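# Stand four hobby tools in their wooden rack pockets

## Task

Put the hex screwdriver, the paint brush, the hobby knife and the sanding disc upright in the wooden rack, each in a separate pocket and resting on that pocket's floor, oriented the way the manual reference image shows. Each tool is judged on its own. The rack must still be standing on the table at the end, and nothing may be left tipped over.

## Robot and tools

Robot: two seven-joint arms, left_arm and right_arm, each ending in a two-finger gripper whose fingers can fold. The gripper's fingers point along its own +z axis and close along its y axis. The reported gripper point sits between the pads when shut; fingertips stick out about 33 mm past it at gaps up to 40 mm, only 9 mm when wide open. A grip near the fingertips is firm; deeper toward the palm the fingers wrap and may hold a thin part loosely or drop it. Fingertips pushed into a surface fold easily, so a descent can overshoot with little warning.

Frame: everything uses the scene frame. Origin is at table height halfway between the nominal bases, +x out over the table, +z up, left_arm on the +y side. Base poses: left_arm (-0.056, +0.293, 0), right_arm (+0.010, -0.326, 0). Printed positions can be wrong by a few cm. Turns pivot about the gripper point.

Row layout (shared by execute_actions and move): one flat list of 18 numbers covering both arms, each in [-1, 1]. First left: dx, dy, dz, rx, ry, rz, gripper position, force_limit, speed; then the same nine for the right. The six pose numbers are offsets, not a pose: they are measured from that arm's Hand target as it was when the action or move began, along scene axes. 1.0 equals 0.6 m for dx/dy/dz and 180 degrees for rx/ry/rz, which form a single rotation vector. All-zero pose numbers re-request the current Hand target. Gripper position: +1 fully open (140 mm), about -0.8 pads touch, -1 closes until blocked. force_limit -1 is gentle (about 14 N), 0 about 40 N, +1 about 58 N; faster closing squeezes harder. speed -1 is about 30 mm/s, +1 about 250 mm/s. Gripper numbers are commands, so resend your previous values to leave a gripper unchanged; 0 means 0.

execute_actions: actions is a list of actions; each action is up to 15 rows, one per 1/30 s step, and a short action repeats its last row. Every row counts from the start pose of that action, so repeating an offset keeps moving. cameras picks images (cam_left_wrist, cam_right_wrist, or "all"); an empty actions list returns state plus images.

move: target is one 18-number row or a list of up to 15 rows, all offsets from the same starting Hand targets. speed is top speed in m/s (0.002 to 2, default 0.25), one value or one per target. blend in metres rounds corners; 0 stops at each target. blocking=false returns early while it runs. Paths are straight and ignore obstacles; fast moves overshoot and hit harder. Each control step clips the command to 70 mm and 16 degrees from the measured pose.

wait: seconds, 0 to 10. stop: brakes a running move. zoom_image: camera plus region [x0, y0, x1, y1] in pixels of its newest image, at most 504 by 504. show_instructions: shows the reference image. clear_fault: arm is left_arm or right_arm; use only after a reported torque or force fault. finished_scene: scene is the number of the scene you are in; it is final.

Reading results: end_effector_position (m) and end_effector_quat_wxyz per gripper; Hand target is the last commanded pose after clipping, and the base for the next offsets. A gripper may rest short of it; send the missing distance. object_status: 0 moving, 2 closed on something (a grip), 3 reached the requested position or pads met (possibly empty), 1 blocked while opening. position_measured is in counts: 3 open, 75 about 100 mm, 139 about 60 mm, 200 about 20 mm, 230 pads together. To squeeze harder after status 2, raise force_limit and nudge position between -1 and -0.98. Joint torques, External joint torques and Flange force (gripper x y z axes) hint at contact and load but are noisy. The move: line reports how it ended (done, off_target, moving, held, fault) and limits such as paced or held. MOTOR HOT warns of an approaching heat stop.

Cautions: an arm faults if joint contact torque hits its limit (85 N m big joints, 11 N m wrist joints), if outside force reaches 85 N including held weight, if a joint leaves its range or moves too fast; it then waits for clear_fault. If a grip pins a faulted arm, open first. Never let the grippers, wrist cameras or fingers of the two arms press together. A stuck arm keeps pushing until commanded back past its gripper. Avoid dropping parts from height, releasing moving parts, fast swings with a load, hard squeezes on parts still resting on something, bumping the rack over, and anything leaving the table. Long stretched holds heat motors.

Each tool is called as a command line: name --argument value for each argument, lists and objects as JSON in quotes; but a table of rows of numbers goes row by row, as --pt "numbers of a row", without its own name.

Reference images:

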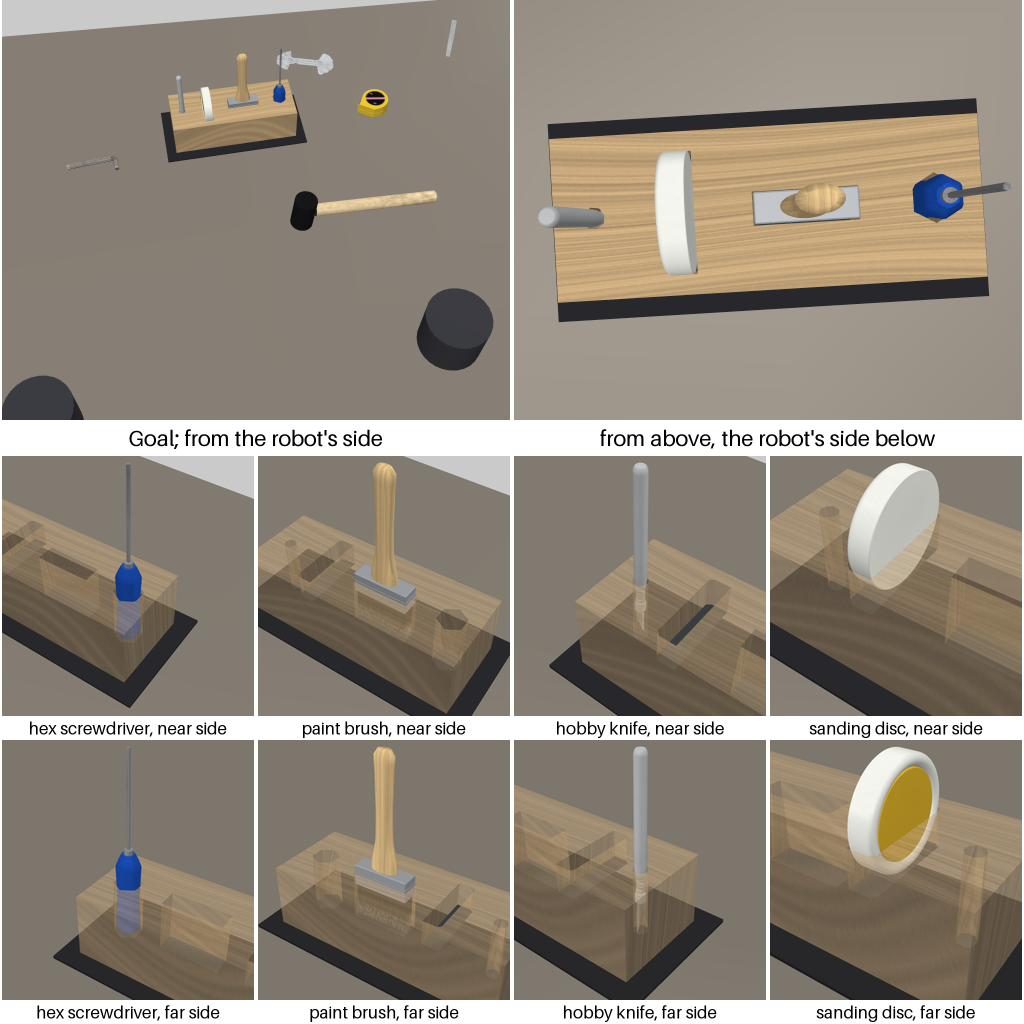

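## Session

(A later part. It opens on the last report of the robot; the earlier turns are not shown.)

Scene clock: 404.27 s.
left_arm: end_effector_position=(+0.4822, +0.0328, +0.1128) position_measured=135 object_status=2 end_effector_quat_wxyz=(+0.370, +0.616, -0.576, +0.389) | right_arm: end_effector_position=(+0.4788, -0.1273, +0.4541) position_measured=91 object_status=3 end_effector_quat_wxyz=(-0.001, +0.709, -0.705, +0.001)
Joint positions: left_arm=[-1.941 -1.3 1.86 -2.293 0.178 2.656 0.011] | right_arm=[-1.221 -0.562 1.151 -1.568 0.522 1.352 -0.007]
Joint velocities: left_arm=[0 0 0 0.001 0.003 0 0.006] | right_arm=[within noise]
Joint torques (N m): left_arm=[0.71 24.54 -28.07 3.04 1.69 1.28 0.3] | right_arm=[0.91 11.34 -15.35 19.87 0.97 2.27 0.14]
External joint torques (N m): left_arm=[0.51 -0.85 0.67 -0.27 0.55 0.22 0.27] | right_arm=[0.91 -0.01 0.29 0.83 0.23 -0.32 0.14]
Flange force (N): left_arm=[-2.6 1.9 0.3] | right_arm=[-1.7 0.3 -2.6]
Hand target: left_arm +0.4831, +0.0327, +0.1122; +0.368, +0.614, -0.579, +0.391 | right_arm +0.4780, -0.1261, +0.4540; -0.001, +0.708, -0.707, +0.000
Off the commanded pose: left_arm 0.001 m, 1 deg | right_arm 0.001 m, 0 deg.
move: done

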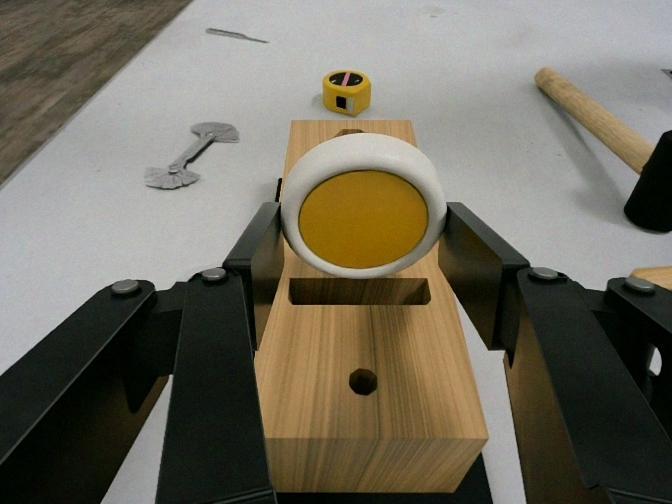

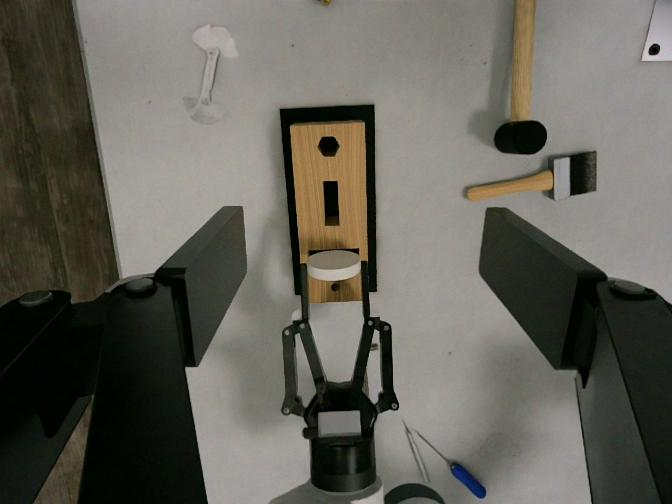

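move --pt "0 0.005 0 0 0 0 -1 -0.2 -1 0 0 0 0 0 0 0.3 1 1" --pt "0 0.005 -0.025 0 0 0 -1 -0.2 -1 0 0 0 0 0 0 0.3 1 1" --speed 0.04 --cameras '["all"]'

zoom_image --camera "cam_right_wrist" --region '[280, 220, 400, 320]'

Scene clock: 409.97 s.
left_arm: end_effector_position=(+0.4823, +0.0358, +0.0979) position_measured=135 object_status=2 end_effector_quat_wxyz=(+0.370, +0.616, -0.576, +0.389) | right_arm: end_effector_position=(+0.4788, -0.1273, +0.4541) position_measured=91 object_status=3 end_effector_quat_wxyz=(-0.001, +0.709, -0.705, +0.001)
Joint positions: left_arm=[-1.947 -1.32 1.888 -2.282 0.192 2.659 0.029] | right_arm=[-1.221 -0.562 1.151 -1.568 0.522 1.352 -0.007]
Joint velocities: left_arm=[0 -0.002 -0.002 0.002 0.003 0.001 0.005] | right_arm=[within noise]
Joint torques (N m): left_arm=[0.73 25.13 -27.95 2.4 1.77 1.24 0.31] | right_arm=[0.88 11.4 -15.34 19.86 0.97 2.28 0.19]
External joint torques (N m): left_arm=[0.59 -0.62 0.74 -0.23 0.64 0.23 0.28] | right_arm=[0.66 0.3 0.07 0.77 0.22 -0.3 0.19]
Flange force (N): left_arm=[-2.5 2.1 0.1] | right_arm=[-1.4 -0.4 -3.0]
Hand target: left_arm +0.4831, +0.0357, +0.0972; +0.368, +0.614, -0.579, +0.391 | right_arm +0.4780, -0.1261, +0.4540; -0.001, +0.708, -0.707, +0.000
Off the commanded pose: left_arm 0.001 m, 1 deg | right_arm 0.001 m, 0 deg.
move: done

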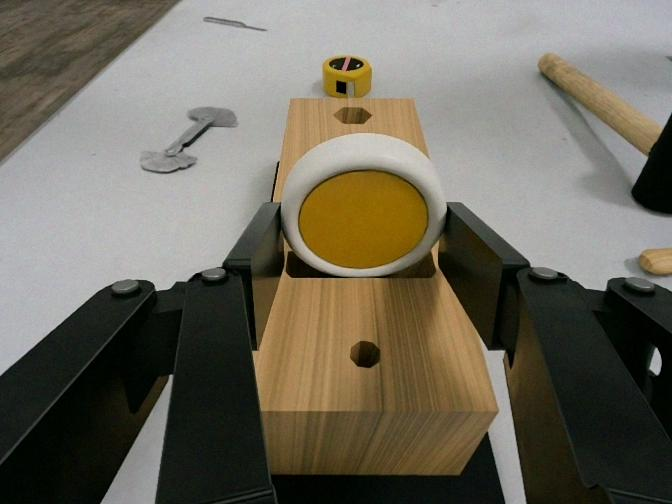

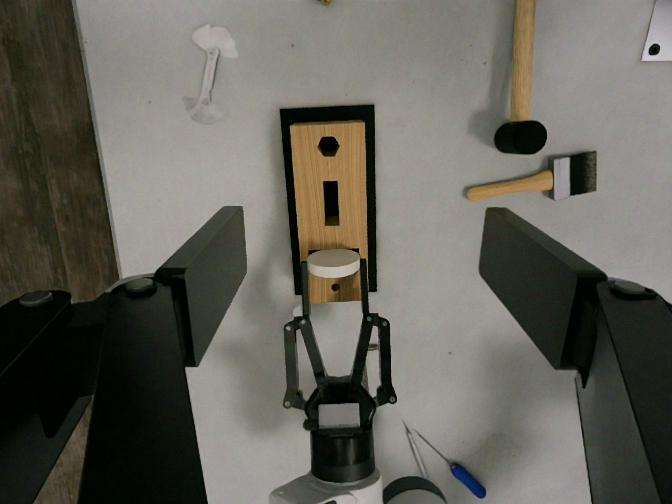

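Scaled by 4.200 from the camera's 672x504 image, which has a finer 960x720 frame.

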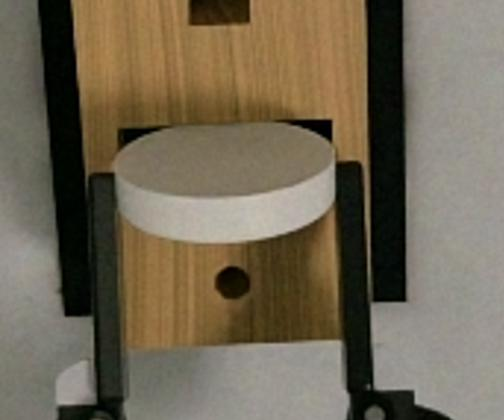

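move --target '[0,0,-0.022,0,0,0,-1,-0.2,-1,0,0,0,0,0,0,0.3,1,1]' --speed 0.04 --cameras '["cam_left_wrist"]'

zoom_image --camera "cam_left_wrist" --region '[250, 100, 480, 330]'

Scene clock: 412.83 s.
left_arm: end_effector_position=(+0.4834, +0.0341, +0.0906) position_measured=135 object_status=2 end_effector_quat_wxyz=(+0.371, +0.614, -0.576, +0.392) | right_arm: end_effector_position=(+0.4788, -0.1273, +0.4541) position_measured=91 object_status=3 end_effector_quat_wxyz=(-0.001, +0.709, -0.705, +0.001)
Joint positions: left_arm=[-1.956 -1.338 1.902 -2.273 0.199 2.664 0.041] | right_arm=[-1.221 -0.562 1.151 -1.568 0.522 1.352 -0.007]
Joint torques (N m): left_arm=[-0.31 26.51 -22.24 2.35 2.57 1.45 0.36] | right_arm=[0.86 11.32 -15.35 19.89 0.96 2.28 0.17]
External joint torques (N m): left_arm=[-0.66 0.41 6.58 0.07 1.42 0.45 0.33] | right_arm=[0.73 0.13 0.19 0.79 0.21 -0.31 0.17]
Flange force (N): left_arm=[-11.3 0.1 8.2] | right_arm=[-1.6 -0.3 -2.9]
Hand target: left_arm +0.4831, +0.0357, +0.0840; +0.368, +0.614, -0.579, +0.391 | right_arm +0.4780, -0.1261, +0.4540; -0.001, +0.708, -0.707, +0.000
Off the commanded pose: left_arm 0.007 m, 1 deg | right_arm 0.001 m, 0 deg.
move: off_target (left_arm)
Images, in order (width x height): cam_left_wrist 672x504.

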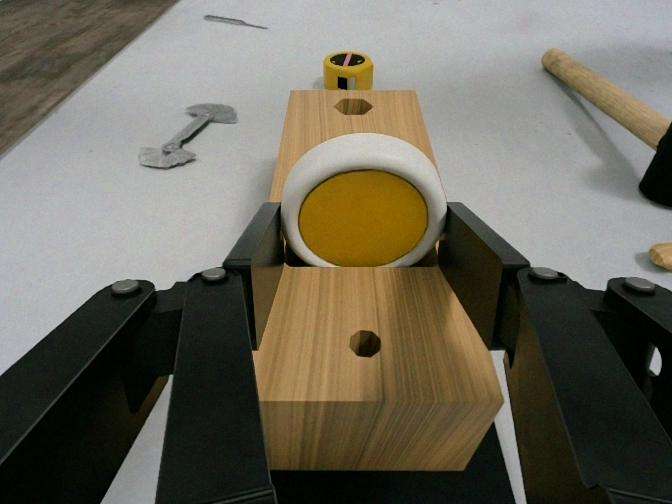

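Scaled by 2.191 from the camera's 672x504 image, which has a finer 960x720 frame.

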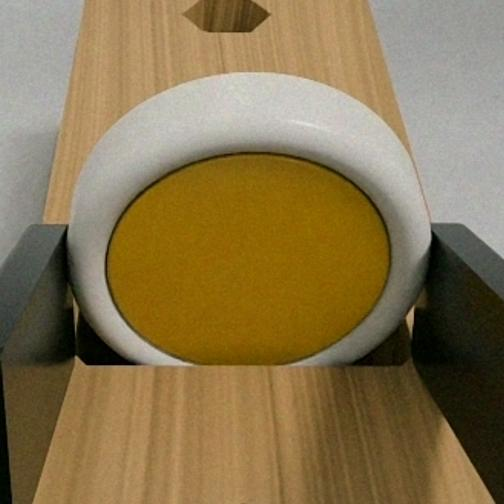

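move --pt "0 0 0.011 0 0 0 -1 -0.2 -1 0 0 0 0 0 0 0.3 1 1" --pt "0 0 0.011 0 0 0 -0.02 -0.2 -1 0 0 0 0 0 0 0.3 1 1" --speed 0.05 --cameras '["all"]'

zoom_image --camera "cam_right_wrist" --region '[280, 220, 400, 320]'

Scene clock: 417.80 s.
left_arm: end_effector_position=(+0.4832, +0.0348, +0.0910) position_measured=131 object_status=3 end_effector_quat_wxyz=(+0.369, +0.614, -0.578, +0.391) | right_arm: end_effector_position=(+0.4788, -0.1273, +0.4541) position_measured=91 object_status=3 end_effector_quat_wxyz=(-0.001, +0.709, -0.705, +0.001)
Joint positions: left_arm=[-1.956 -1.333 1.901 -2.275 0.199 2.665 0.042] | right_arm=[-1.221 -0.562 1.151 -1.568 0.522 1.352 -0.007]
Joint torques (N m): left_arm=[1.63 26.52 -27.94 1.26 1.33 1 0.13] | right_arm=[0.86 11.36 -15.28 19.85 0.96 2.28 0.17]
External joint torques (N m): left_arm=[1.43 0.47 0.81 -1.04 0.18 0 0.1] | right_arm=[0.81 0.08 0.25 0.86 0.22 -0.3 0.17]
Flange force (N): left_arm=[-0.6 6.8 -3.4] | right_arm=[-1.7 -0.3 -2.9]
Hand target: left_arm +0.4831, +0.0357, +0.0906; +0.368, +0.614, -0.579, +0.391 | right_arm +0.4780, -0.1261, +0.4540; -0.001, +0.708, -0.707, +0.000
Off the commanded pose: left_arm 0.001 m, 0 deg | right_arm 0.001 m, 0 deg.
move: done

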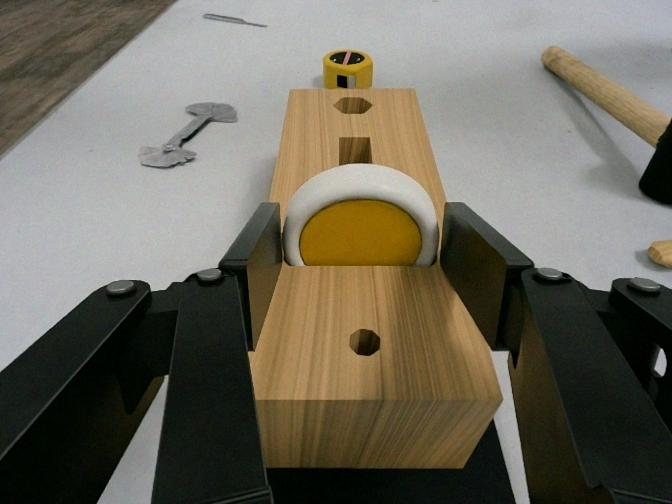

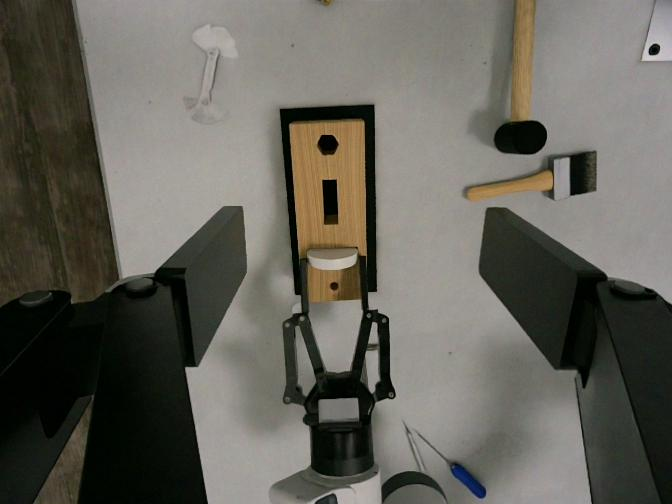

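Scaled by 4.200 from the camera's 672x504 image, which has a finer 960x720 frame.

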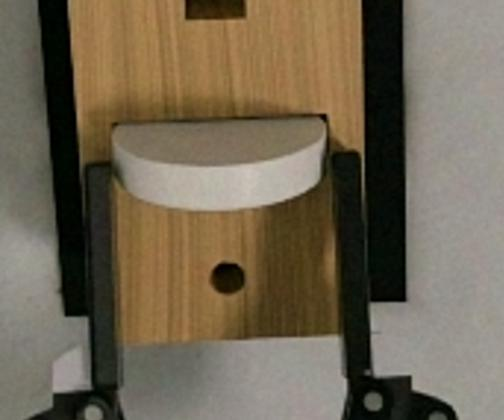

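move --pt "0 0.15 0.083 0 0 0 -0.02 -0.2 -1 0 -0.45 0 0 0 0 0.3 1 1" --pt "-0.05 0.2 0.33 0 0 0 -0.02 -0.2 -1 0 -0.45 0 0 0 0 0.3 1 1" --pt "-0.397 -0.179 0.182 0.248 0.318 0.475 -0.3 -0.2 0 0 -0.45 0 0 0 0 0.3 1 1" --blend '[0.02,0.04,0]' --speed '[0.15,0.35,0.4]' --cameras '["all"]'

Scene clock: 447.87 s.
left_arm: end_effector_position=(+0.2451, -0.0716, +0.1993) position_measured=167 object_status=3 end_effector_quat_wxyz=(+0.001, +0.996, +0.089, +0.000) | right_arm: end_effector_position=(+0.4771, -0.3947, +0.4536) position_measured=91 object_status=3 end_effector_quat_wxyz=(-0.001, +0.706, -0.709, -0.002)
Joint positions: left_arm=[0.071 -0.356 -0.961 -2.339 -0.339 2.104 -2.366] | right_arm=[-1.204 -0.372 0.816 -1.708 0.273 1.448 -0.376]
Joint torques (N m): left_arm=[1.05 -10.14 8.43 23.05 0.86 2.38 -0.2] | right_arm=[0.94 -5.57 -8.7 23.17 0.55 2.67 -0.19]
External joint torques (N m): left_arm=[0.9 -1.15 0.02 0.23 0.04 -0.22 -0.2] | right_arm=[0.89 1.09 0.01 0.88 -0.22 0.08 -0.19]
Flange force (N): left_arm=[-0.7 -1.0 -2.1] | right_arm=[1.4 -5.7 -4.0]
Hand target: left_arm +0.2449, -0.0717, +0.1998; +0.000, +0.996, +0.092, +0.000 | right_arm +0.4780, -0.3961, +0.4540; -0.001, +0.708, -0.707, +0.000
Off the commanded pose: left_arm 0.001 m, 0 deg | right_arm 0.002 m, 0 deg.
move: done; limits=paced

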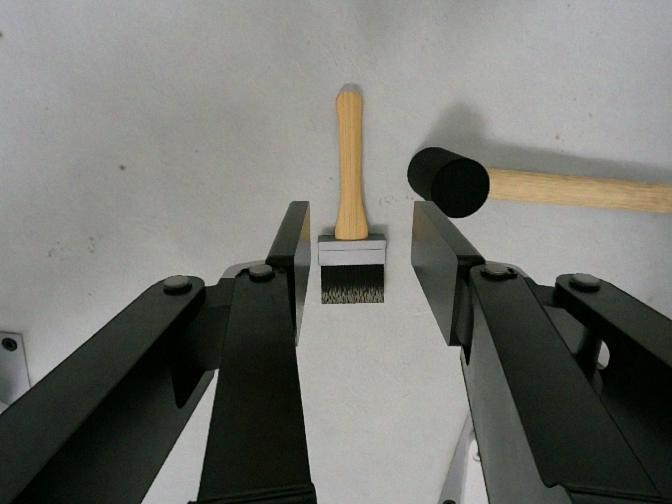

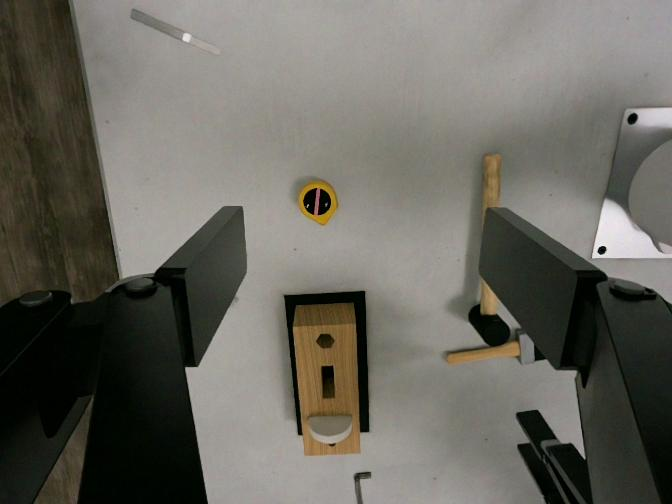

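move --pt "0.0163 0.0035 -0.12 0 0 0 -0.42 -0.2 0 0 0 0 0 0 0 0.3 1 1" --pt "0.0163 0.0035 -0.263 0 0 0 -0.42 -0.2 0 0 0 0 0 0 0 0.3 1 1" --pt "0.0163 0.0035 -0.263 0 0 0 -1 -0.2 -1 0 0 0 0 0 0 0.3 1 1" --speed '[0.2,0.15,0.1]' --blend '[0.01,0,0]' --cameras '["cam_left_wrist"]'

Scene clock: 458.93 s.
left_arm: end_effector_position=(+0.2540, -0.0700, +0.0416) position_measured=207 object_status=0 end_effector_quat_wxyz=(+0.001, +0.996, +0.090, -0.001) | right_arm: end_effector_position=(+0.4771, -0.3947, +0.4536) position_measured=91 object_status=3 end_effector_quat_wxyz=(-0.001, +0.706, -0.709, -0.002)
Joint positions: left_arm=[0.06 0.177 -0.961 -2.469 0.257 2.557 -2.796] | right_arm=[-1.204 -0.372 0.816 -1.708 0.273 1.448 -0.376]
Joint torques (N m): left_arm=[0.67 -22.06 -3.19 19.18 0.64 2.34 -0.21] | right_arm=[0.87 -5.52 -8.68 23.04 0.53 2.65 -0.19]
External joint torques (N m): left_arm=[0.56 -1.54 0.81 -0.05 0.11 -0.24 -0.21] | right_arm=[0.77 1.33 0.06 0.6 -0.24 0.04 -0.19]
Flange force (N): left_arm=[-1.0 -3.6 -3.4] | right_arm=[1.6 -6.1 -3.5]
Hand target: left_arm +0.2546, -0.0696, +0.0420; +0.000, +0.996, +0.092, +0.000 | right_arm +0.4780, -0.3961, +0.4540; -0.001, +0.708, -0.707, +0.000
Off the commanded pose: left_arm 0.001 m, 0 deg | right_arm 0.002 m, 0 deg.
move: done
Images, in order (width x height): cam_left_wrist 672x504.

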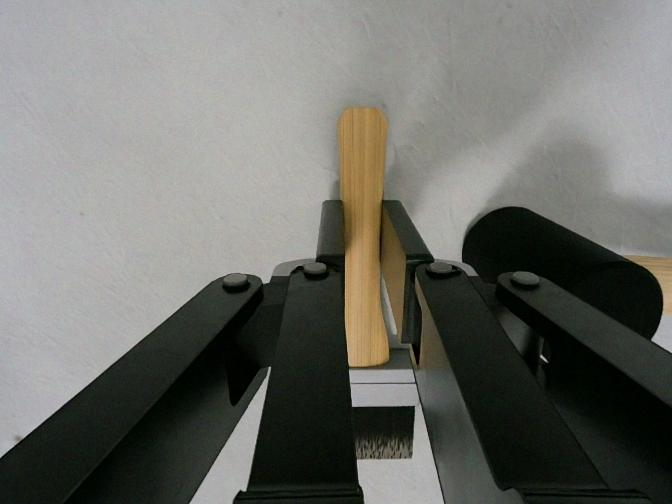

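move --pt "0 0 0.15 0 0 0 -1 -0.2 -1 0 0 0 0 0 0 0.3 1 1" --pt "0.2 0.01 0.363 0.0606 -0.4966 -0.031 -1 -0.2 -1 0 0.1 0 0 0 0 0.3 1 1" --pt "0.387 0.024 0.363 0.0606 -0.4966 -0.031 -1 -0.2 -1 0 0.15 0 0 0 0 0.3 1 1" --speed '[0.1,0.35,0.25]' --blend '[0.03,0.03,0]' --cameras '["all"]'

Scene clock: 474.77 s.
left_arm: end_effector_position=(+0.4867, -0.0539, +0.2598) position_measured=231 object_status=3 end_effector_quat_wxyz=(-0.020, +0.707, +0.023, +0.707) | right_arm: end_effector_position=(+0.4786, -0.3075, +0.4538) position_measured=91 object_status=3 end_effector_quat_wxyz=(+0.000, +0.710, -0.704, +0.001)
Joint positions: left_arm=[0.69 -1.697 -1.799 -2.555 -0.414 3.267 -2.991] | right_arm=[-1.171 -0.464 0.89 -1.717 0.359 1.424 -0.279]
Joint velocities: left_arm=[0 0 -0.001 -0.001 -0.001 0.004 0] | right_arm=[-0.001 -0.001 0.001 0.002 -0.002 0 0.006]
Joint torques (N m): left_arm=[1.45 19.15 27.66 -6.36 -2.44 0.63 0.2] | right_arm=[0.59 -0.92 -11.14 22.35 1.22 2.22 0.17]
External joint torques (N m): left_arm=[1.39 0.3 0.27 -0.17 0.29 0.25 0.17] | right_arm=[0.51 0.3 0.28 0.95 0.45 -0.38 0.17]
Flange force (N): left_arm=[2.3 -0.9 5.5] | right_arm=[-1.2 -3.2 -4.2]
Hand target: left_arm +0.4868, -0.0552, +0.2598; -0.021, +0.707, +0.021, +0.707 | right_arm +0.4780, -0.3061, +0.4540; -0.001, +0.708, -0.707, +0.000
Off the commanded pose: left_arm 0.001 m, 0 deg | right_arm 0.002 m, 0 deg.
move: done

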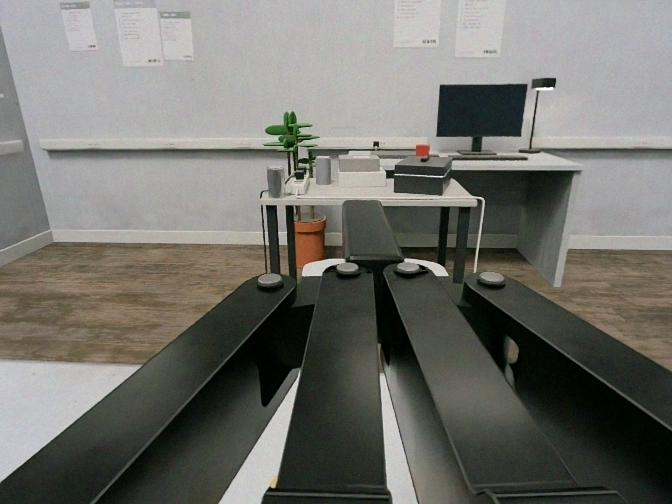

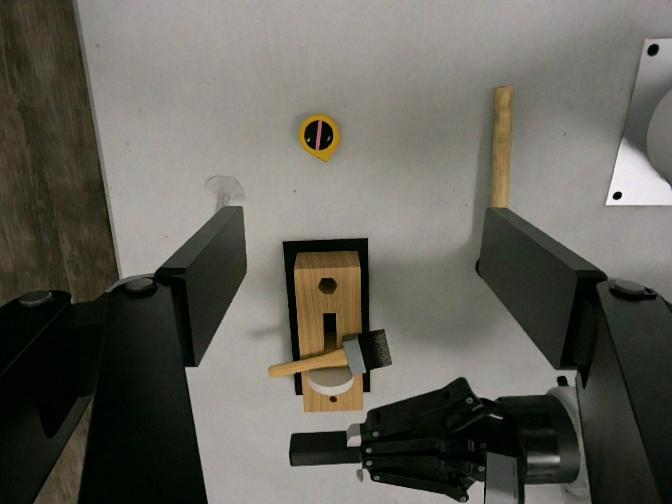

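zoom_image --camera "cam_right_wrist" --region '[240, 230, 420, 420]'

Scaled by 2.653 from the camera's 672x504 image, which has a finer 960x720 frame.

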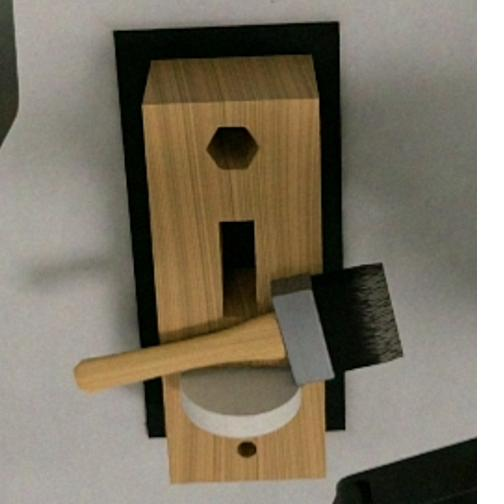

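move --pt "-0.088 0.0337 -0.066 -0.0758 0.4952 0.0463 0.1 -0.2 0 0 0 0 0 0 0 0.3 1 1" --speed 0.5 --cameras '["all"]'

Scene clock: 503.50 s.
left_arm: end_effector_position=(+0.4341, -0.0356, +0.2200) position_measured=117 object_status=3 end_effector_quat_wxyz=(+0.002, +0.993, +0.118, -0.001) | right_arm: end_effector_position=(+0.4786, -0.3075, +0.4538) position_measured=91 object_status=3 end_effector_quat_wxyz=(+0.000, +0.709, -0.705, +0.001)
Joint positions: left_arm=[0.418 0.288 -1.162 -1.9 0.288 2.003 -2.595] | right_arm=[-1.171 -0.464 0.89 -1.717 0.359 1.424 -0.278]
Joint velocities: left_arm=[-0.002 -0.001 0.002 0.001 -0.001 -0.004 -0.006] | right_arm=[within noise]
Joint torques (N m): left_arm=[0.62 -23.91 -7.07 24.28 0.92 2.29 -0.38] | right_arm=[0.86 -0.72 -11.36 22.27 1.1 2.22 0.17]
External joint torques (N m): left_arm=[0.51 -1.03 1.34 0.37 0.06 -0.3 -0.38] | right_arm=[0.88 0.4 0.16 0.9 0.35 -0.38 0.17]
Flange force (N): left_arm=[0.4 -0.3 -1.2] | right_arm=[-1.1 -2.4 -3.9]
Hand target: left_arm +0.4340, -0.0350, +0.2202; +0.000, +0.993, +0.122, -0.001 | right_arm +0.4780, -0.3061, +0.4540; -0.001, +0.708, -0.707, +0.000
Off the commanded pose: left_arm 0.001 m, 0 deg | right_arm 0.002 m, 0 deg.
move: done

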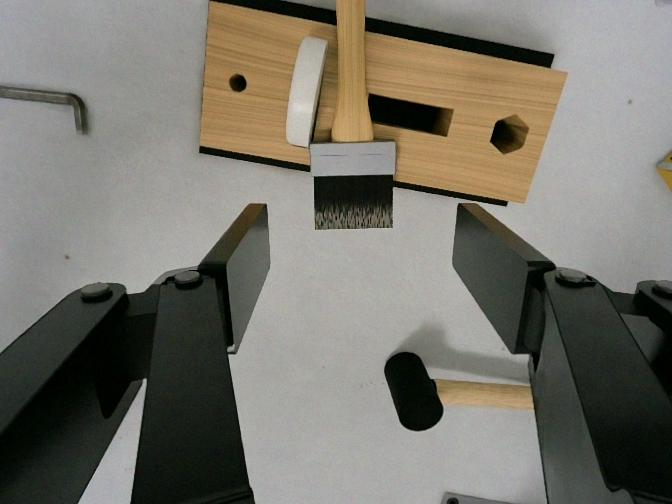

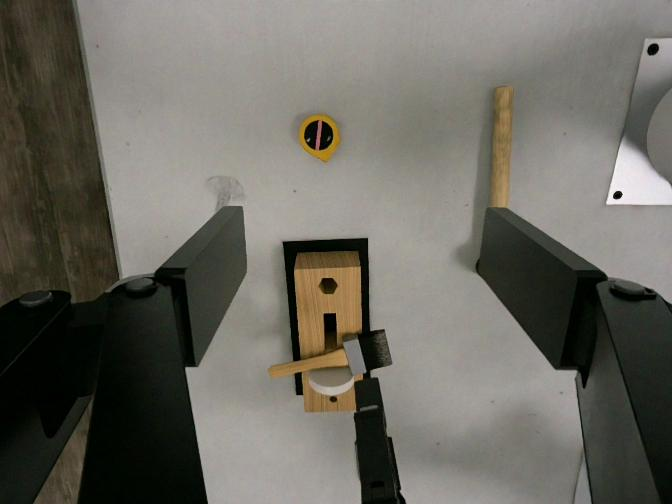

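move --pt "-0.0125 -0.0055 -0.18 0 0 0 0.1 -0.2 0 0 0 0 0 0 0 0.3 1 1" --pt "-0.0125 -0.0055 -0.212 0 0 0 0.1 -0.2 0 0 0 0 0 0 0 0.3 1 1" --pt "-0.0125 -0.0055 -0.212 0 0 0 -1 -0.2 -1 0 0 0 0 0 0 0.3 1 1" --speed '[0.2,0.06,0.1]' --blend '[0.01,0,0]' --cameras '["cam_left_wrist"]'

wait --seconds 1

Scene clock: 516.47 s.
left_arm: end_effector_position=(+0.4287, -0.0451, +0.0977) position_measured=168 object_status=0 end_effector_quat_wxyz=(+0.006, +0.993, +0.116, +0.004) | right_arm: end_effector_position=(+0.4786, -0.3075, +0.4538) position_measured=91 object_status=3 end_effector_quat_wxyz=(+0.000, +0.709, -0.705, +0.001)
Joint positions: left_arm=[0.244 0.447 -0.97 -2.04 0.476 2.262 -2.729] | right_arm=[-1.171 -0.464 0.89 -1.717 0.359 1.424 -0.278]
Joint torques (N m): left_arm=[2.28 -29.83 -7.34 18.32 0.86 1.36 -0.23] | right_arm=[0.89 -0.7 -11.36 22.31 1.11 2.25 0.1]
External joint torques (N m): left_arm=[1.96 0.36 3.93 -3.04 0.12 -1.25 -0.24] | right_arm=[0.75 0.63 0 0.85 0.35 -0.36 0.1]
Flange force (N): left_arm=[-2.0 -7.1 4.4] | right_arm=[-0.7 -2.6 -4.0]
Hand target: left_arm +0.4265, -0.0383, +0.0930; +0.000, +0.993, +0.122, -0.001 | right_arm +0.4780, -0.3061, +0.4540; -0.001, +0.708, -0.707, +0.000
Off the commanded pose: left_arm 0.009 m, 1 deg | right_arm 0.002 m, 0 deg.
move: off_target (left_arm); blend cut to 0.0096 m at target 1
Images, in order (width x height): cam_left_wrist 672x504.

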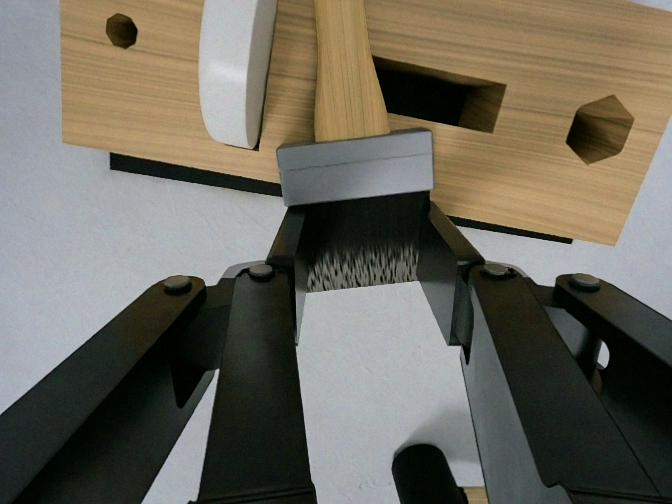

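Scene clock: 517.47 s.
left_arm: end_effector_position=(+0.4287, -0.0451, +0.0977) position_measured=168 object_status=2 end_effector_quat_wxyz=(+0.006, +0.993, +0.116, +0.004) | right_arm: end_effector_position=(+0.4786, -0.3075, +0.4538) position_measured=91 object_status=3 end_effector_quat_wxyz=(+0.000, +0.709, -0.705, +0.001)
Joint positions: left_arm=[0.244 0.447 -0.97 -2.04 0.476 2.262 -2.729] | right_arm=[-1.171 -0.464 0.89 -1.717 0.359 1.424 -0.278]
Joint torques (N m): left_arm=[2.35 -29.81 -7.32 18.26 0.87 1.36 -0.22] | right_arm=[0.91 -0.69 -11.4 22.27 1.11 2.24 0.15]
External joint torques (N m): left_arm=[2.28 0.42 4.15 -3.04 0.12 -1.25 -0.22] | right_arm=[0.89 0.49 0.06 0.89 0.35 -0.36 0.15]
Flange force (N): left_arm=[-1.9 -7.7 4.4] | right_arm=[-1.0 -2.3 -3.9]
Hand target: left_arm +0.4265, -0.0383, +0.0930; +0.000, +0.993, +0.122, -0.001 | right_arm +0.4780, -0.3061, +0.4540; -0.001, +0.708, -0.707, +0.000
Tool commands: left_gripper/position=-1.0 left_gripper/force_limit=-0.2 left_gripper/speed=-1.0 right_gripper/position=+0.3 right_gripper/force_limit=+1.0 right_gripper/speed=+1.0
Off the commanded pose: left_arm 0.009 m, 1 deg | right_arm 0.002 m, 0 deg.
wait: 1.00 s; at rest by 0.17 s

move --pt "-0.02 -0.01 0.12 0 0 0 -1 -0.2 -1 0 0 0 0 0 0 0.3 1 1" --pt "-0.311 0.147 0.1 0 0 0 -1 -0.2 -1 0 0 0 0 0 0 0.3 1 1" --speed '[0.08,0.15]' --blend '[0.02,0]' --cameras '["cam_left_wrist"]'

Scene clock: 524.67 s.
left_arm: end_effector_position=(+0.2390, +0.0499, +0.1528) position_measured=168 object_status=2 end_effector_quat_wxyz=(+0.000, +0.992, +0.126, -0.002) | right_arm: end_effector_position=(+0.4786, -0.3075, +0.4538) position_measured=91 object_status=3 end_effector_quat_wxyz=(+0.000, +0.709, -0.705, +0.001)
Joint positions: left_arm=[0.037 -0.572 -0.788 -2.661 -0.488 2.172 -2.132] | right_arm=[-1.171 -0.464 0.89 -1.717 0.359 1.424 -0.278]
Joint velocities: left_arm=[0 -0.002 -0.001 0.001 0 0 0.005] | right_arm=[within noise]
Joint torques (N m): left_arm=[0.58 -7.2 9.81 21.18 0.92 3.01 0.23] | right_arm=[0.89 -0.72 -11.41 22.28 1.09 2.23 0.15]
External joint torques (N m): left_arm=[0.53 -0.62 0.79 0.06 0.15 0.39 0.23] | right_arm=[0.76 0.56 -0.08 0.92 0.32 -0.36 0.15]
Flange force (N): left_arm=[0.5 -2.7 -1.1] | right_arm=[-0.7 -2.4 -4.2]
Hand target: left_arm +0.2399, +0.0499, +0.1530; +0.000, +0.993, +0.122, -0.001 | right_arm +0.4780, -0.3061, +0.4540; -0.001, +0.708, -0.707, +0.000
Off the commanded pose: left_arm 0.001 m, 1 deg | right_arm 0.002 m, 0 deg.
move: done
Images, in order (width x height): cam_left_wrist 672x504.

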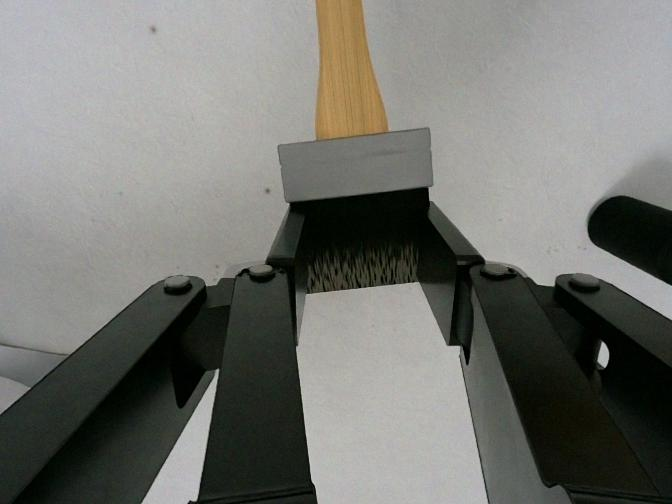

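move --pt "0 0 -0.15 0 0 0 -1 -0.2 -1 0 0 0 0 0 0 0.3 1 1" --pt "0 0 -0.187 0 0 0 -1 -0.2 -1 0 0 0 0 0 0 0.3 1 1" --speed '[0.12,0.02]' --blend '[0.01,0]'

Scene clock: 528.93 s.
left_arm: end_effector_position=(+0.2388, +0.0500, +0.0408) position_measured=168 object_status=2 end_effector_quat_wxyz=(+0.000, +0.993, +0.120, -0.003) | right_arm: end_effector_position=(+0.4786, -0.3075, +0.4538) position_measured=91 object_status=3 end_effector_quat_wxyz=(+0.000, +0.709, -0.705, +0.001)
Joint positions: left_arm=[0.235 -0.252 -1.068 -2.761 -0.441 2.591 -2.183] | right_arm=[-1.171 -0.464 0.89 -1.717 0.359 1.424 -0.278]
Joint velocities: left_arm=[0.003 -0.001 -0.001 0 0 0.005 -0.005] | right_arm=[within noise]
Joint torques (N m): left_arm=[1.59 -9.3 4.7 17.42 0.98 3.03 -0.18] | right_arm=[0.88 -0.63 -11.34 22.29 1.1 2.25 0.11]
External joint torques (N m): left_arm=[1.48 -0.83 -0.32 0.18 0.5 0.42 -0.18] | right_arm=[0.8 0.63 0.09 0.86 0.34 -0.36 0.11]
Flange force (N): left_arm=[0.0 0.0 0.0] | right_arm=[-0.8 -2.8 -4.0]
Hand target: left_arm +0.2399, +0.0499, +0.0408; +0.000, +0.993, +0.122, -0.001 | right_arm +0.4780, -0.3061, +0.4540; -0.001, +0.708, -0.707, +0.000
Off the commanded pose: left_arm 0.001 m, 0 deg | right_arm 0.002 m, 0 deg.
move: done

move --pt "0 0 -0.006 0 0 0 -1 -0.2 -1 0 0 0 0 0 0 0.3 1 1" --pt "0 0 -0.006 0 0 0 0.0 -0.2 -1 0 0 0 0 0 0 0.3 1 1" --pt "0 0 0.1 0 0 0 0 -0.2 -1 0 0 0 0 0 0 0.3 1 1" --pt "0.167 0.041 0.22 0 0 0 -0.1 -0.2 -1 0 0 0 0 0 0 0.3 1 1" --speed '[0.01,0.05,0.15,0.3]' --blend '[0,0,0.02,0]' --cameras '["cam_left_wrist"]'

Scene clock: 539.03 s.
left_arm: end_effector_position=(+0.3407, +0.0744, +0.1731) position_measured=141 object_status=0 end_effector_quat_wxyz=(+0.002, +0.992, +0.127, +0.000) | right_arm: end_effector_position=(+0.4786, -0.3075, +0.4538) position_measured=91 object_status=3 end_effector_quat_wxyz=(+0.000, +0.709, -0.705, +0.001)
Joint positions: left_arm=[0.289 -0.335 -0.83 -2.442 -0.307 2.19 -2.092] | right_arm=[-1.171 -0.464 0.89 -1.717 0.359 1.424 -0.278]
Joint torques (N m): left_arm=[1.02 -12.49 6.95 22.81 1.35 2.42 0.28] | right_arm=[0.9 -0.71 -11.43 22.32 1.1 2.24 0.15]
External joint torques (N m): left_arm=[0.89 -0.29 0.18 0.28 0.59 -0.21 0.28] | right_arm=[0.67 0.74 -0.12 0.78 0.33 -0.37 0.15]
Flange force (N): left_arm=[2.6 0.0 -1.1] | right_arm=[-0.5 -2.6 -4.0]
Hand target: left_arm +0.3401, +0.0745, +0.1728; +0.000, +0.993, +0.122, -0.001 | right_arm +0.4780, -0.3061, +0.4540; -0.001, +0.708, -0.707, +0.000
Off the commanded pose: left_arm 0.001 m, 1 deg | right_arm 0.002 m, 0 deg.
move: done
Images, in order (width x height): cam_left_wrist 672x504.

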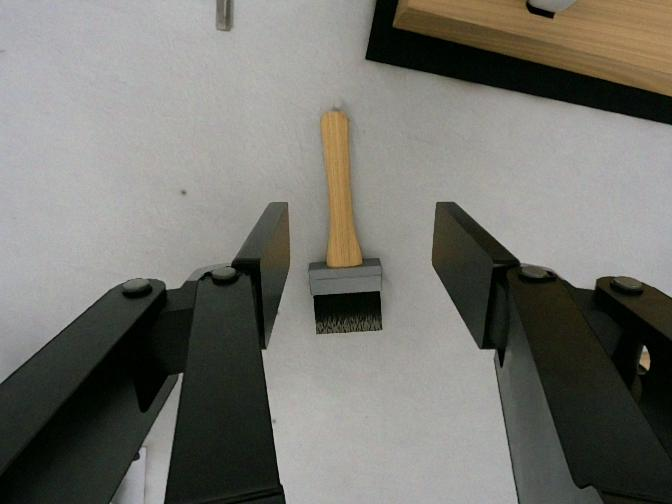

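move --pt "-0.0597 -0.0018 -0.1 0 0 0.0211 -0.42 -0.2 0 0 0 0 0 0 0 0.3 1 1" --pt "-0.0597 -0.0018 -0.226 0 0 0.0211 -0.42 -0.2 0 0 0 0 0 0 0 0.3 1 1" --pt "-0.0597 -0.0018 -0.226 0 0 0.0211 -1 -0.2 -1 0 0 0 0 0 0 0.3 1 1" --speed '[0.2,0.12,0.1]' --blend '[0.01,0,0]' --cameras '["cam_left_wrist"]'

wait --seconds 1

Scene clock: 554.83 s.
left_arm: end_effector_position=(+0.3038, +0.0738, +0.0372) position_measured=199 object_status=0 end_effector_quat_wxyz=(+0.000, +0.988, +0.153, -0.001) | right_arm: end_effector_position=(+0.4786, -0.3075, +0.4538) position_measured=91 object_status=3 end_effector_quat_wxyz=(+0.000, +0.709, -0.705, +0.001)
Joint positions: left_arm=[0.437 -0.049 -1.06 -2.656 -0.091 2.629 -2.358] | right_arm=[-1.171 -0.464 0.89 -1.717 0.359 1.424 -0.278]
Joint torques (N m): left_arm=[1.17 -13.1 1.47 18.2 1.03 2.77 -0.26] | right_arm=[0.91 -0.69 -11.34 22.37 1.08 2.23 0.21]
External joint torques (N m): left_arm=[1.07 -0.3 0.31 0.01 0.57 0.18 -0.26] | right_arm=[0.72 0.69 0 0.88 0.31 -0.37 0.21]
Flange force (N): left_arm=[0.0 0.0 0.0] | right_arm=[-0.8 -3.2 -4.3]
Hand target: left_arm +0.3043, +0.0734, +0.0372; +0.001, +0.988, +0.155, -0.001 | right_arm +0.4780, -0.3061, +0.4540; -0.001, +0.708, -0.707, +0.000
Off the commanded pose: left_arm 0.001 m, 0 deg | right_arm 0.002 m, 0 deg.
move: done
Images, in order (width x height): cam_left_wrist 672x504.

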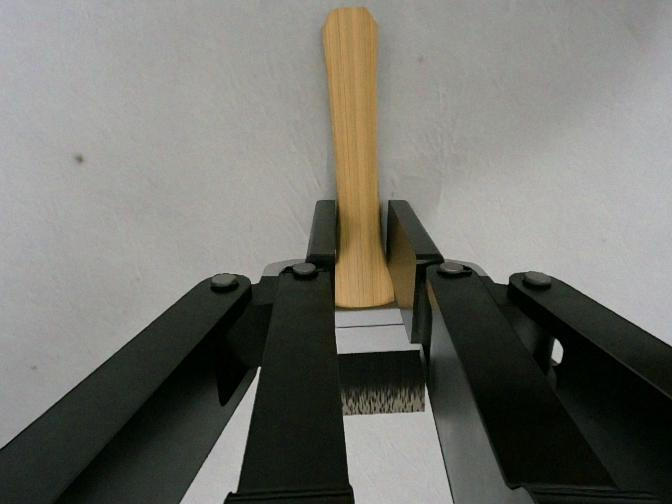

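Scene clock: 555.83 s.
left_arm: end_effector_position=(+0.3038, +0.0738, +0.0372) position_measured=199 object_status=2 end_effector_quat_wxyz=(+0.000, +0.988, +0.154, -0.001) | right_arm: end_effector_position=(+0.4786, -0.3075, +0.4538) position_measured=91 object_status=3 end_effector_quat_wxyz=(+0.000, +0.709, -0.705, +0.001)
Joint positions: left_arm=[0.437 -0.049 -1.06 -2.656 -0.091 2.629 -2.358] | right_arm=[-1.171 -0.464 0.89 -1.717 0.359 1.424 -0.278]
Joint torques (N m): left_arm=[1.19 -13.13 1.48 18.19 1.03 2.77 -0.25] | right_arm=[0.94 -0.69 -11.38 22.34 1.09 2.24 0.18]
External joint torques (N m): left_arm=[1.09 -0.3 0.31 -0.06 0.57 0.16 -0.25] | right_arm=[0.9 0.53 0.12 0.92 0.34 -0.36 0.18]
Flange force (N): left_arm=[0.0 0.0 0.0] | right_arm=[-1.0 -2.8 -4.1]
Hand target: left_arm +0.3043, +0.0734, +0.0372; +0.001, +0.988, +0.155, -0.001 | right_arm +0.4780, -0.3061, +0.4540; -0.001, +0.708, -0.707, +0.000
Tool commands: left_gripper/position=-1.0 left_gripper/force_limit=-0.2 left_gripper/speed=-1.0 right_gripper/position=+0.3 right_gripper/force_limit=+1.0 right_gripper/speed=+1.0
Off the commanded pose: left_arm 0.001 m, 0 deg | right_arm 0.002 m, 0 deg.
wait: 1.00 s; at rest by 0.17 s

move --pt "0 0 0.06 0 0 0 -1 -0.2 -1 0 0 0 0 0 0 0.3 1 1" --pt "0 0 0.06 0 0 0 -0.98 0.3 -1 0 0 0 0 0 0 0.3 1 1" --speed '[0.08,0.08]'

move --pt "0.1 -0.03 0.31 0.0923 -0.4925 -0.0629 -0.98 0.3 -1 0 0.07 0 0 0 0 0.3 1 1" --pt "0.305 -0.214 0.31 0.0923 -0.4925 -0.0629 -0.98 0.3 -1 0 0.1 0 0 0 0 0.3 1 1" --speed '[0.25,0.2]' --blend '[0.02,0]' --cameras '["all"]'

Scene clock: 562.40 s.
left_arm: end_effector_position=(+0.3048, +0.0733, +0.0732) position_measured=202 object_status=0 end_effector_quat_wxyz=(+0.000, +0.988, +0.157, +0.000) | right_arm: end_effector_position=(+0.4786, -0.3075, +0.4538) position_measured=91 object_status=3 end_effector_quat_wxyz=(+0.000, +0.709, -0.705, +0.001)
Joint positions: left_arm=[0.323 -0.2 -0.966 -2.634 -0.278 2.501 -2.23] | right_arm=[-1.171 -0.464 0.89 -1.717 0.359 1.424 -0.278]
Joint torques (N m): left_arm=[0.12 -13.3 5.12 19.35 0.4 2.52 0.3] | right_arm=[0.9 -0.68 -11.37 22.27 1.1 2.24 0.14]
External joint torques (N m): left_arm=[0.04 -1.27 0.99 -0.11 -0.15 -0.09 0.3] | right_arm=[0.71 0.68 -0.06 0.82 0.32 -0.36 0.14]
Flange force (N): left_arm=[-4.9 -7.8 -8.1] | right_arm=[-0.6 -2.7 -4.0]
Hand target: left_arm +0.3043, +0.0734, +0.0732; +0.001, +0.988, +0.155, -0.001 | right_arm +0.4780, -0.3061, +0.4540; -0.001, +0.708, -0.707, +0.000
Off the commanded pose: left_arm 0.001 m, 0 deg | right_arm 0.002 m, 0 deg.
move: done

Scene clock: 565.37 s.
left_arm: end_effector_position=(+0.3478, +0.0618, +0.2080) position_measured=202 object_status=2 end_effector_quat_wxyz=(-0.038, +0.835, +0.042, +0.548) | right_arm: end_effector_position=(+0.4787, -0.2740, +0.4538) position_measured=91 object_status=3 end_effector_quat_wxyz=(+0.000, +0.710, -0.705, +0.001)
Joint positions: left_arm=[0.151 -1.194 -1.686 -3.021 -0.663 3.104 -2.539] | right_arm=[-1.168 -0.49 0.927 -1.706 0.392 1.411 -0.233]
Joint velocities: left_arm=[within noise] | right_arm=[-0.001 0 0 0 0.002 -0.001 0.005]
Joint torques (N m): left_arm=[0.94 10.31 17.9 0.58 -1.15 2.47 0.24] | right_arm=[0.94 0.94 -12 21.91 1.23 2.14 0.14]
External joint torques (N m): left_arm=[1.08 -0.37 0.99 -0.71 0.3 0.1 0.21] | right_arm=[0.86 0.13 0.36 0.86 0.48 -0.46 0.14]
Flange force (N): left_arm=[4.6 -0.6 3.9] | right_arm=[-1.7 -1.5 -3.5]
Hand target: left_arm +0.3479, +0.0614, +0.2082; -0.040, +0.835, +0.039, +0.547 (not the last commanded pose) | right_arm +0.4780, -0.2720, +0.4540; -0.001, +0.708, -0.707, +0.000 (not the last commanded pose)
Off the commanded pose: left_arm 0.189 m, 24 deg | right_arm 0.028 m, 0 deg.
move: held (left_arm; a check stopped the path), off_target (right_arm; braked when a check withheld steps of left_arm); path passed 0 of 2 targets; limits=held
pose unreachable (left arm): on one or more control steps of this call, first in action 0 (counted from 0), this arm could not follow its commanded pose, so it was not sent that pose on those steps. It may still have moved: this result reports where it is.
cause: moving toward the commanded pose would bring two parts of the arm too close to each other (joints 2 (shoulder) to 5 (forearm roll) lie between them).

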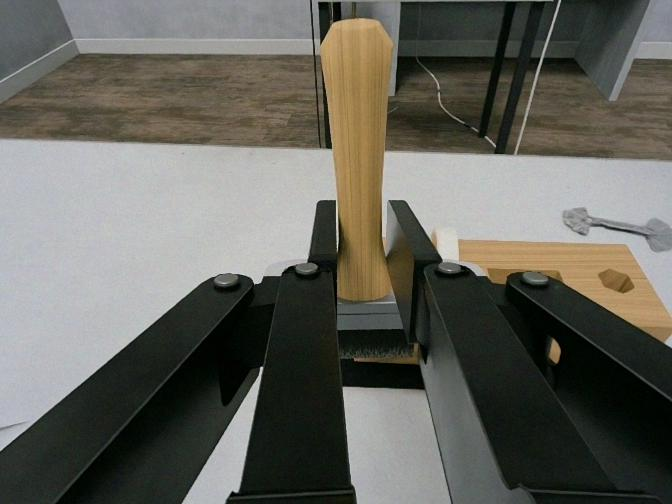

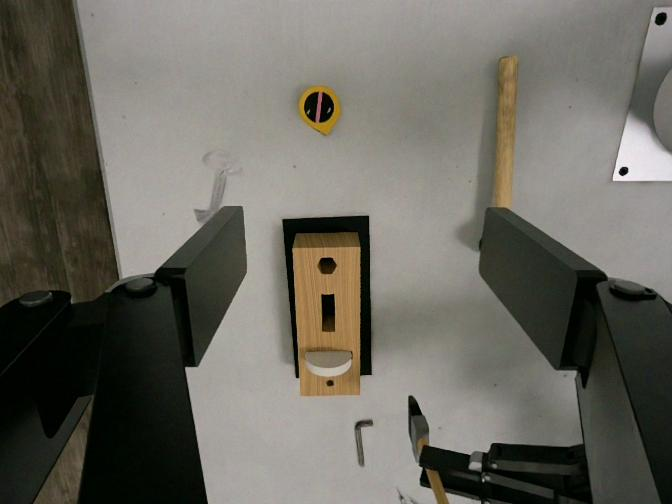

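move --pt "0.14 -0.1 0.1 0 0 0 -0.98 0.3 -1 0 0 0 0 0 0 0.3 1 1" --pt "0.232 -0.199 0.12 0.0034 -0.1305 -0.0173 -0.98 0.3 -1 0 0.12 0 0 0 0 0.3 1 1" --speed '[0.2,0.2]' --blend '[0.03,0]' --cameras '["all"]'

Scene clock: 572.30 s.
left_arm: end_effector_position=(+0.4869, -0.0581, +0.2795) position_measured=202 object_status=2 end_effector_quat_wxyz=(-0.024, +0.708, +0.017, +0.706) | right_arm: end_effector_position=(+0.4788, -0.2014, +0.4539) position_measured=91 object_status=3 end_effector_quat_wxyz=(-0.001, +0.710, -0.704, +0.001)
Joint positions: left_arm=[0.703 -1.674 -1.814 -2.513 -0.761 3.257 -2.626] | right_arm=[-1.173 -0.53 1.023 -1.657 0.455 1.384 -0.125]
Joint velocities: left_arm=[0 0 0 0.002 -0.003 -0.003 -0.004] | right_arm=[0.001 0.001 -0.001 0 -0.001 0 0.006]
Joint torques (N m): left_arm=[0.99 18.22 28.01 -6.34 -2.98 1.38 -0.33] | right_arm=[0.52 5.41 -13.78 21.07 1.2 2.2 0.12]
External joint torques (N m): left_arm=[0.99 -1.14 0.48 -0.61 -0.9 0.11 -0.36] | right_arm=[0.43 -0.07 0.25 0.96 0.45 -0.39 0.12]
Flange force (N): left_arm=[-2.4 0.8 1.3] | right_arm=[-1.8 -1.6 -3.6]
Hand target: left_arm +0.4871, -0.0580, +0.2802; -0.020, +0.707, +0.021, +0.707 | right_arm +0.4780, -0.2000, +0.4540; -0.001, +0.708, -0.707, +0.000
Off the commanded pose: left_arm 0.001 m, 1 deg | right_arm 0.002 m, 0 deg.
move: done

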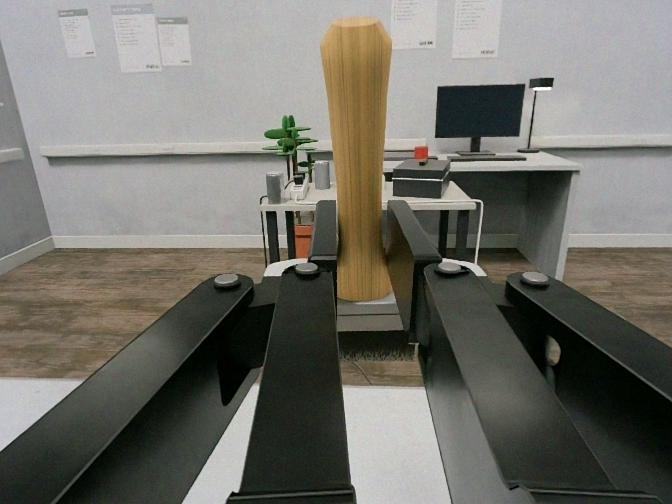

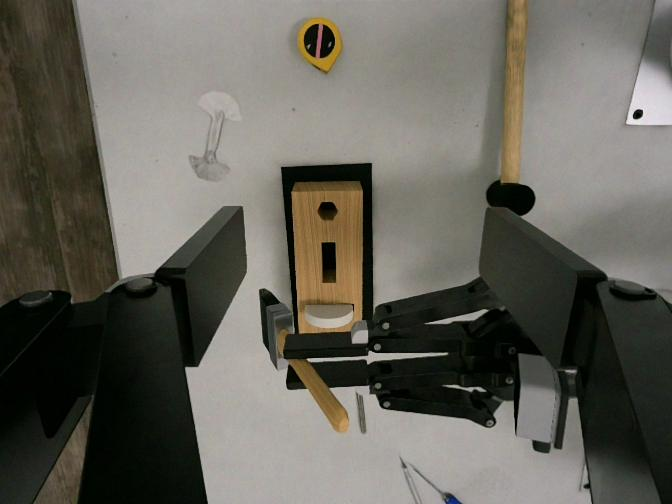

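zoom_image --camera "cam_left_wrist" --region '[300, 180, 440, 380]'

zoom_image --camera "cam_right_wrist" --region '[230, 260, 390, 440]'

Scaled by 2.520 from the camera's 672x504 image, which has a finer 960x720 frame.

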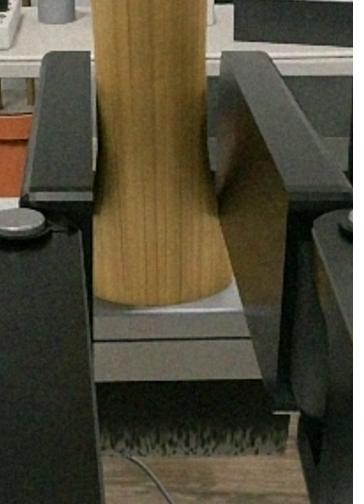

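Scaled by 2.800 from the camera's 672x504 image, which has a finer 960x720 frame.

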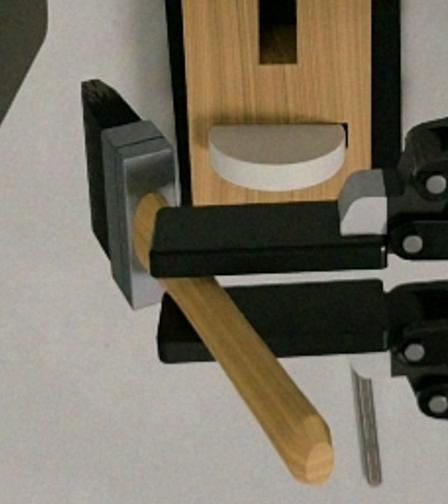

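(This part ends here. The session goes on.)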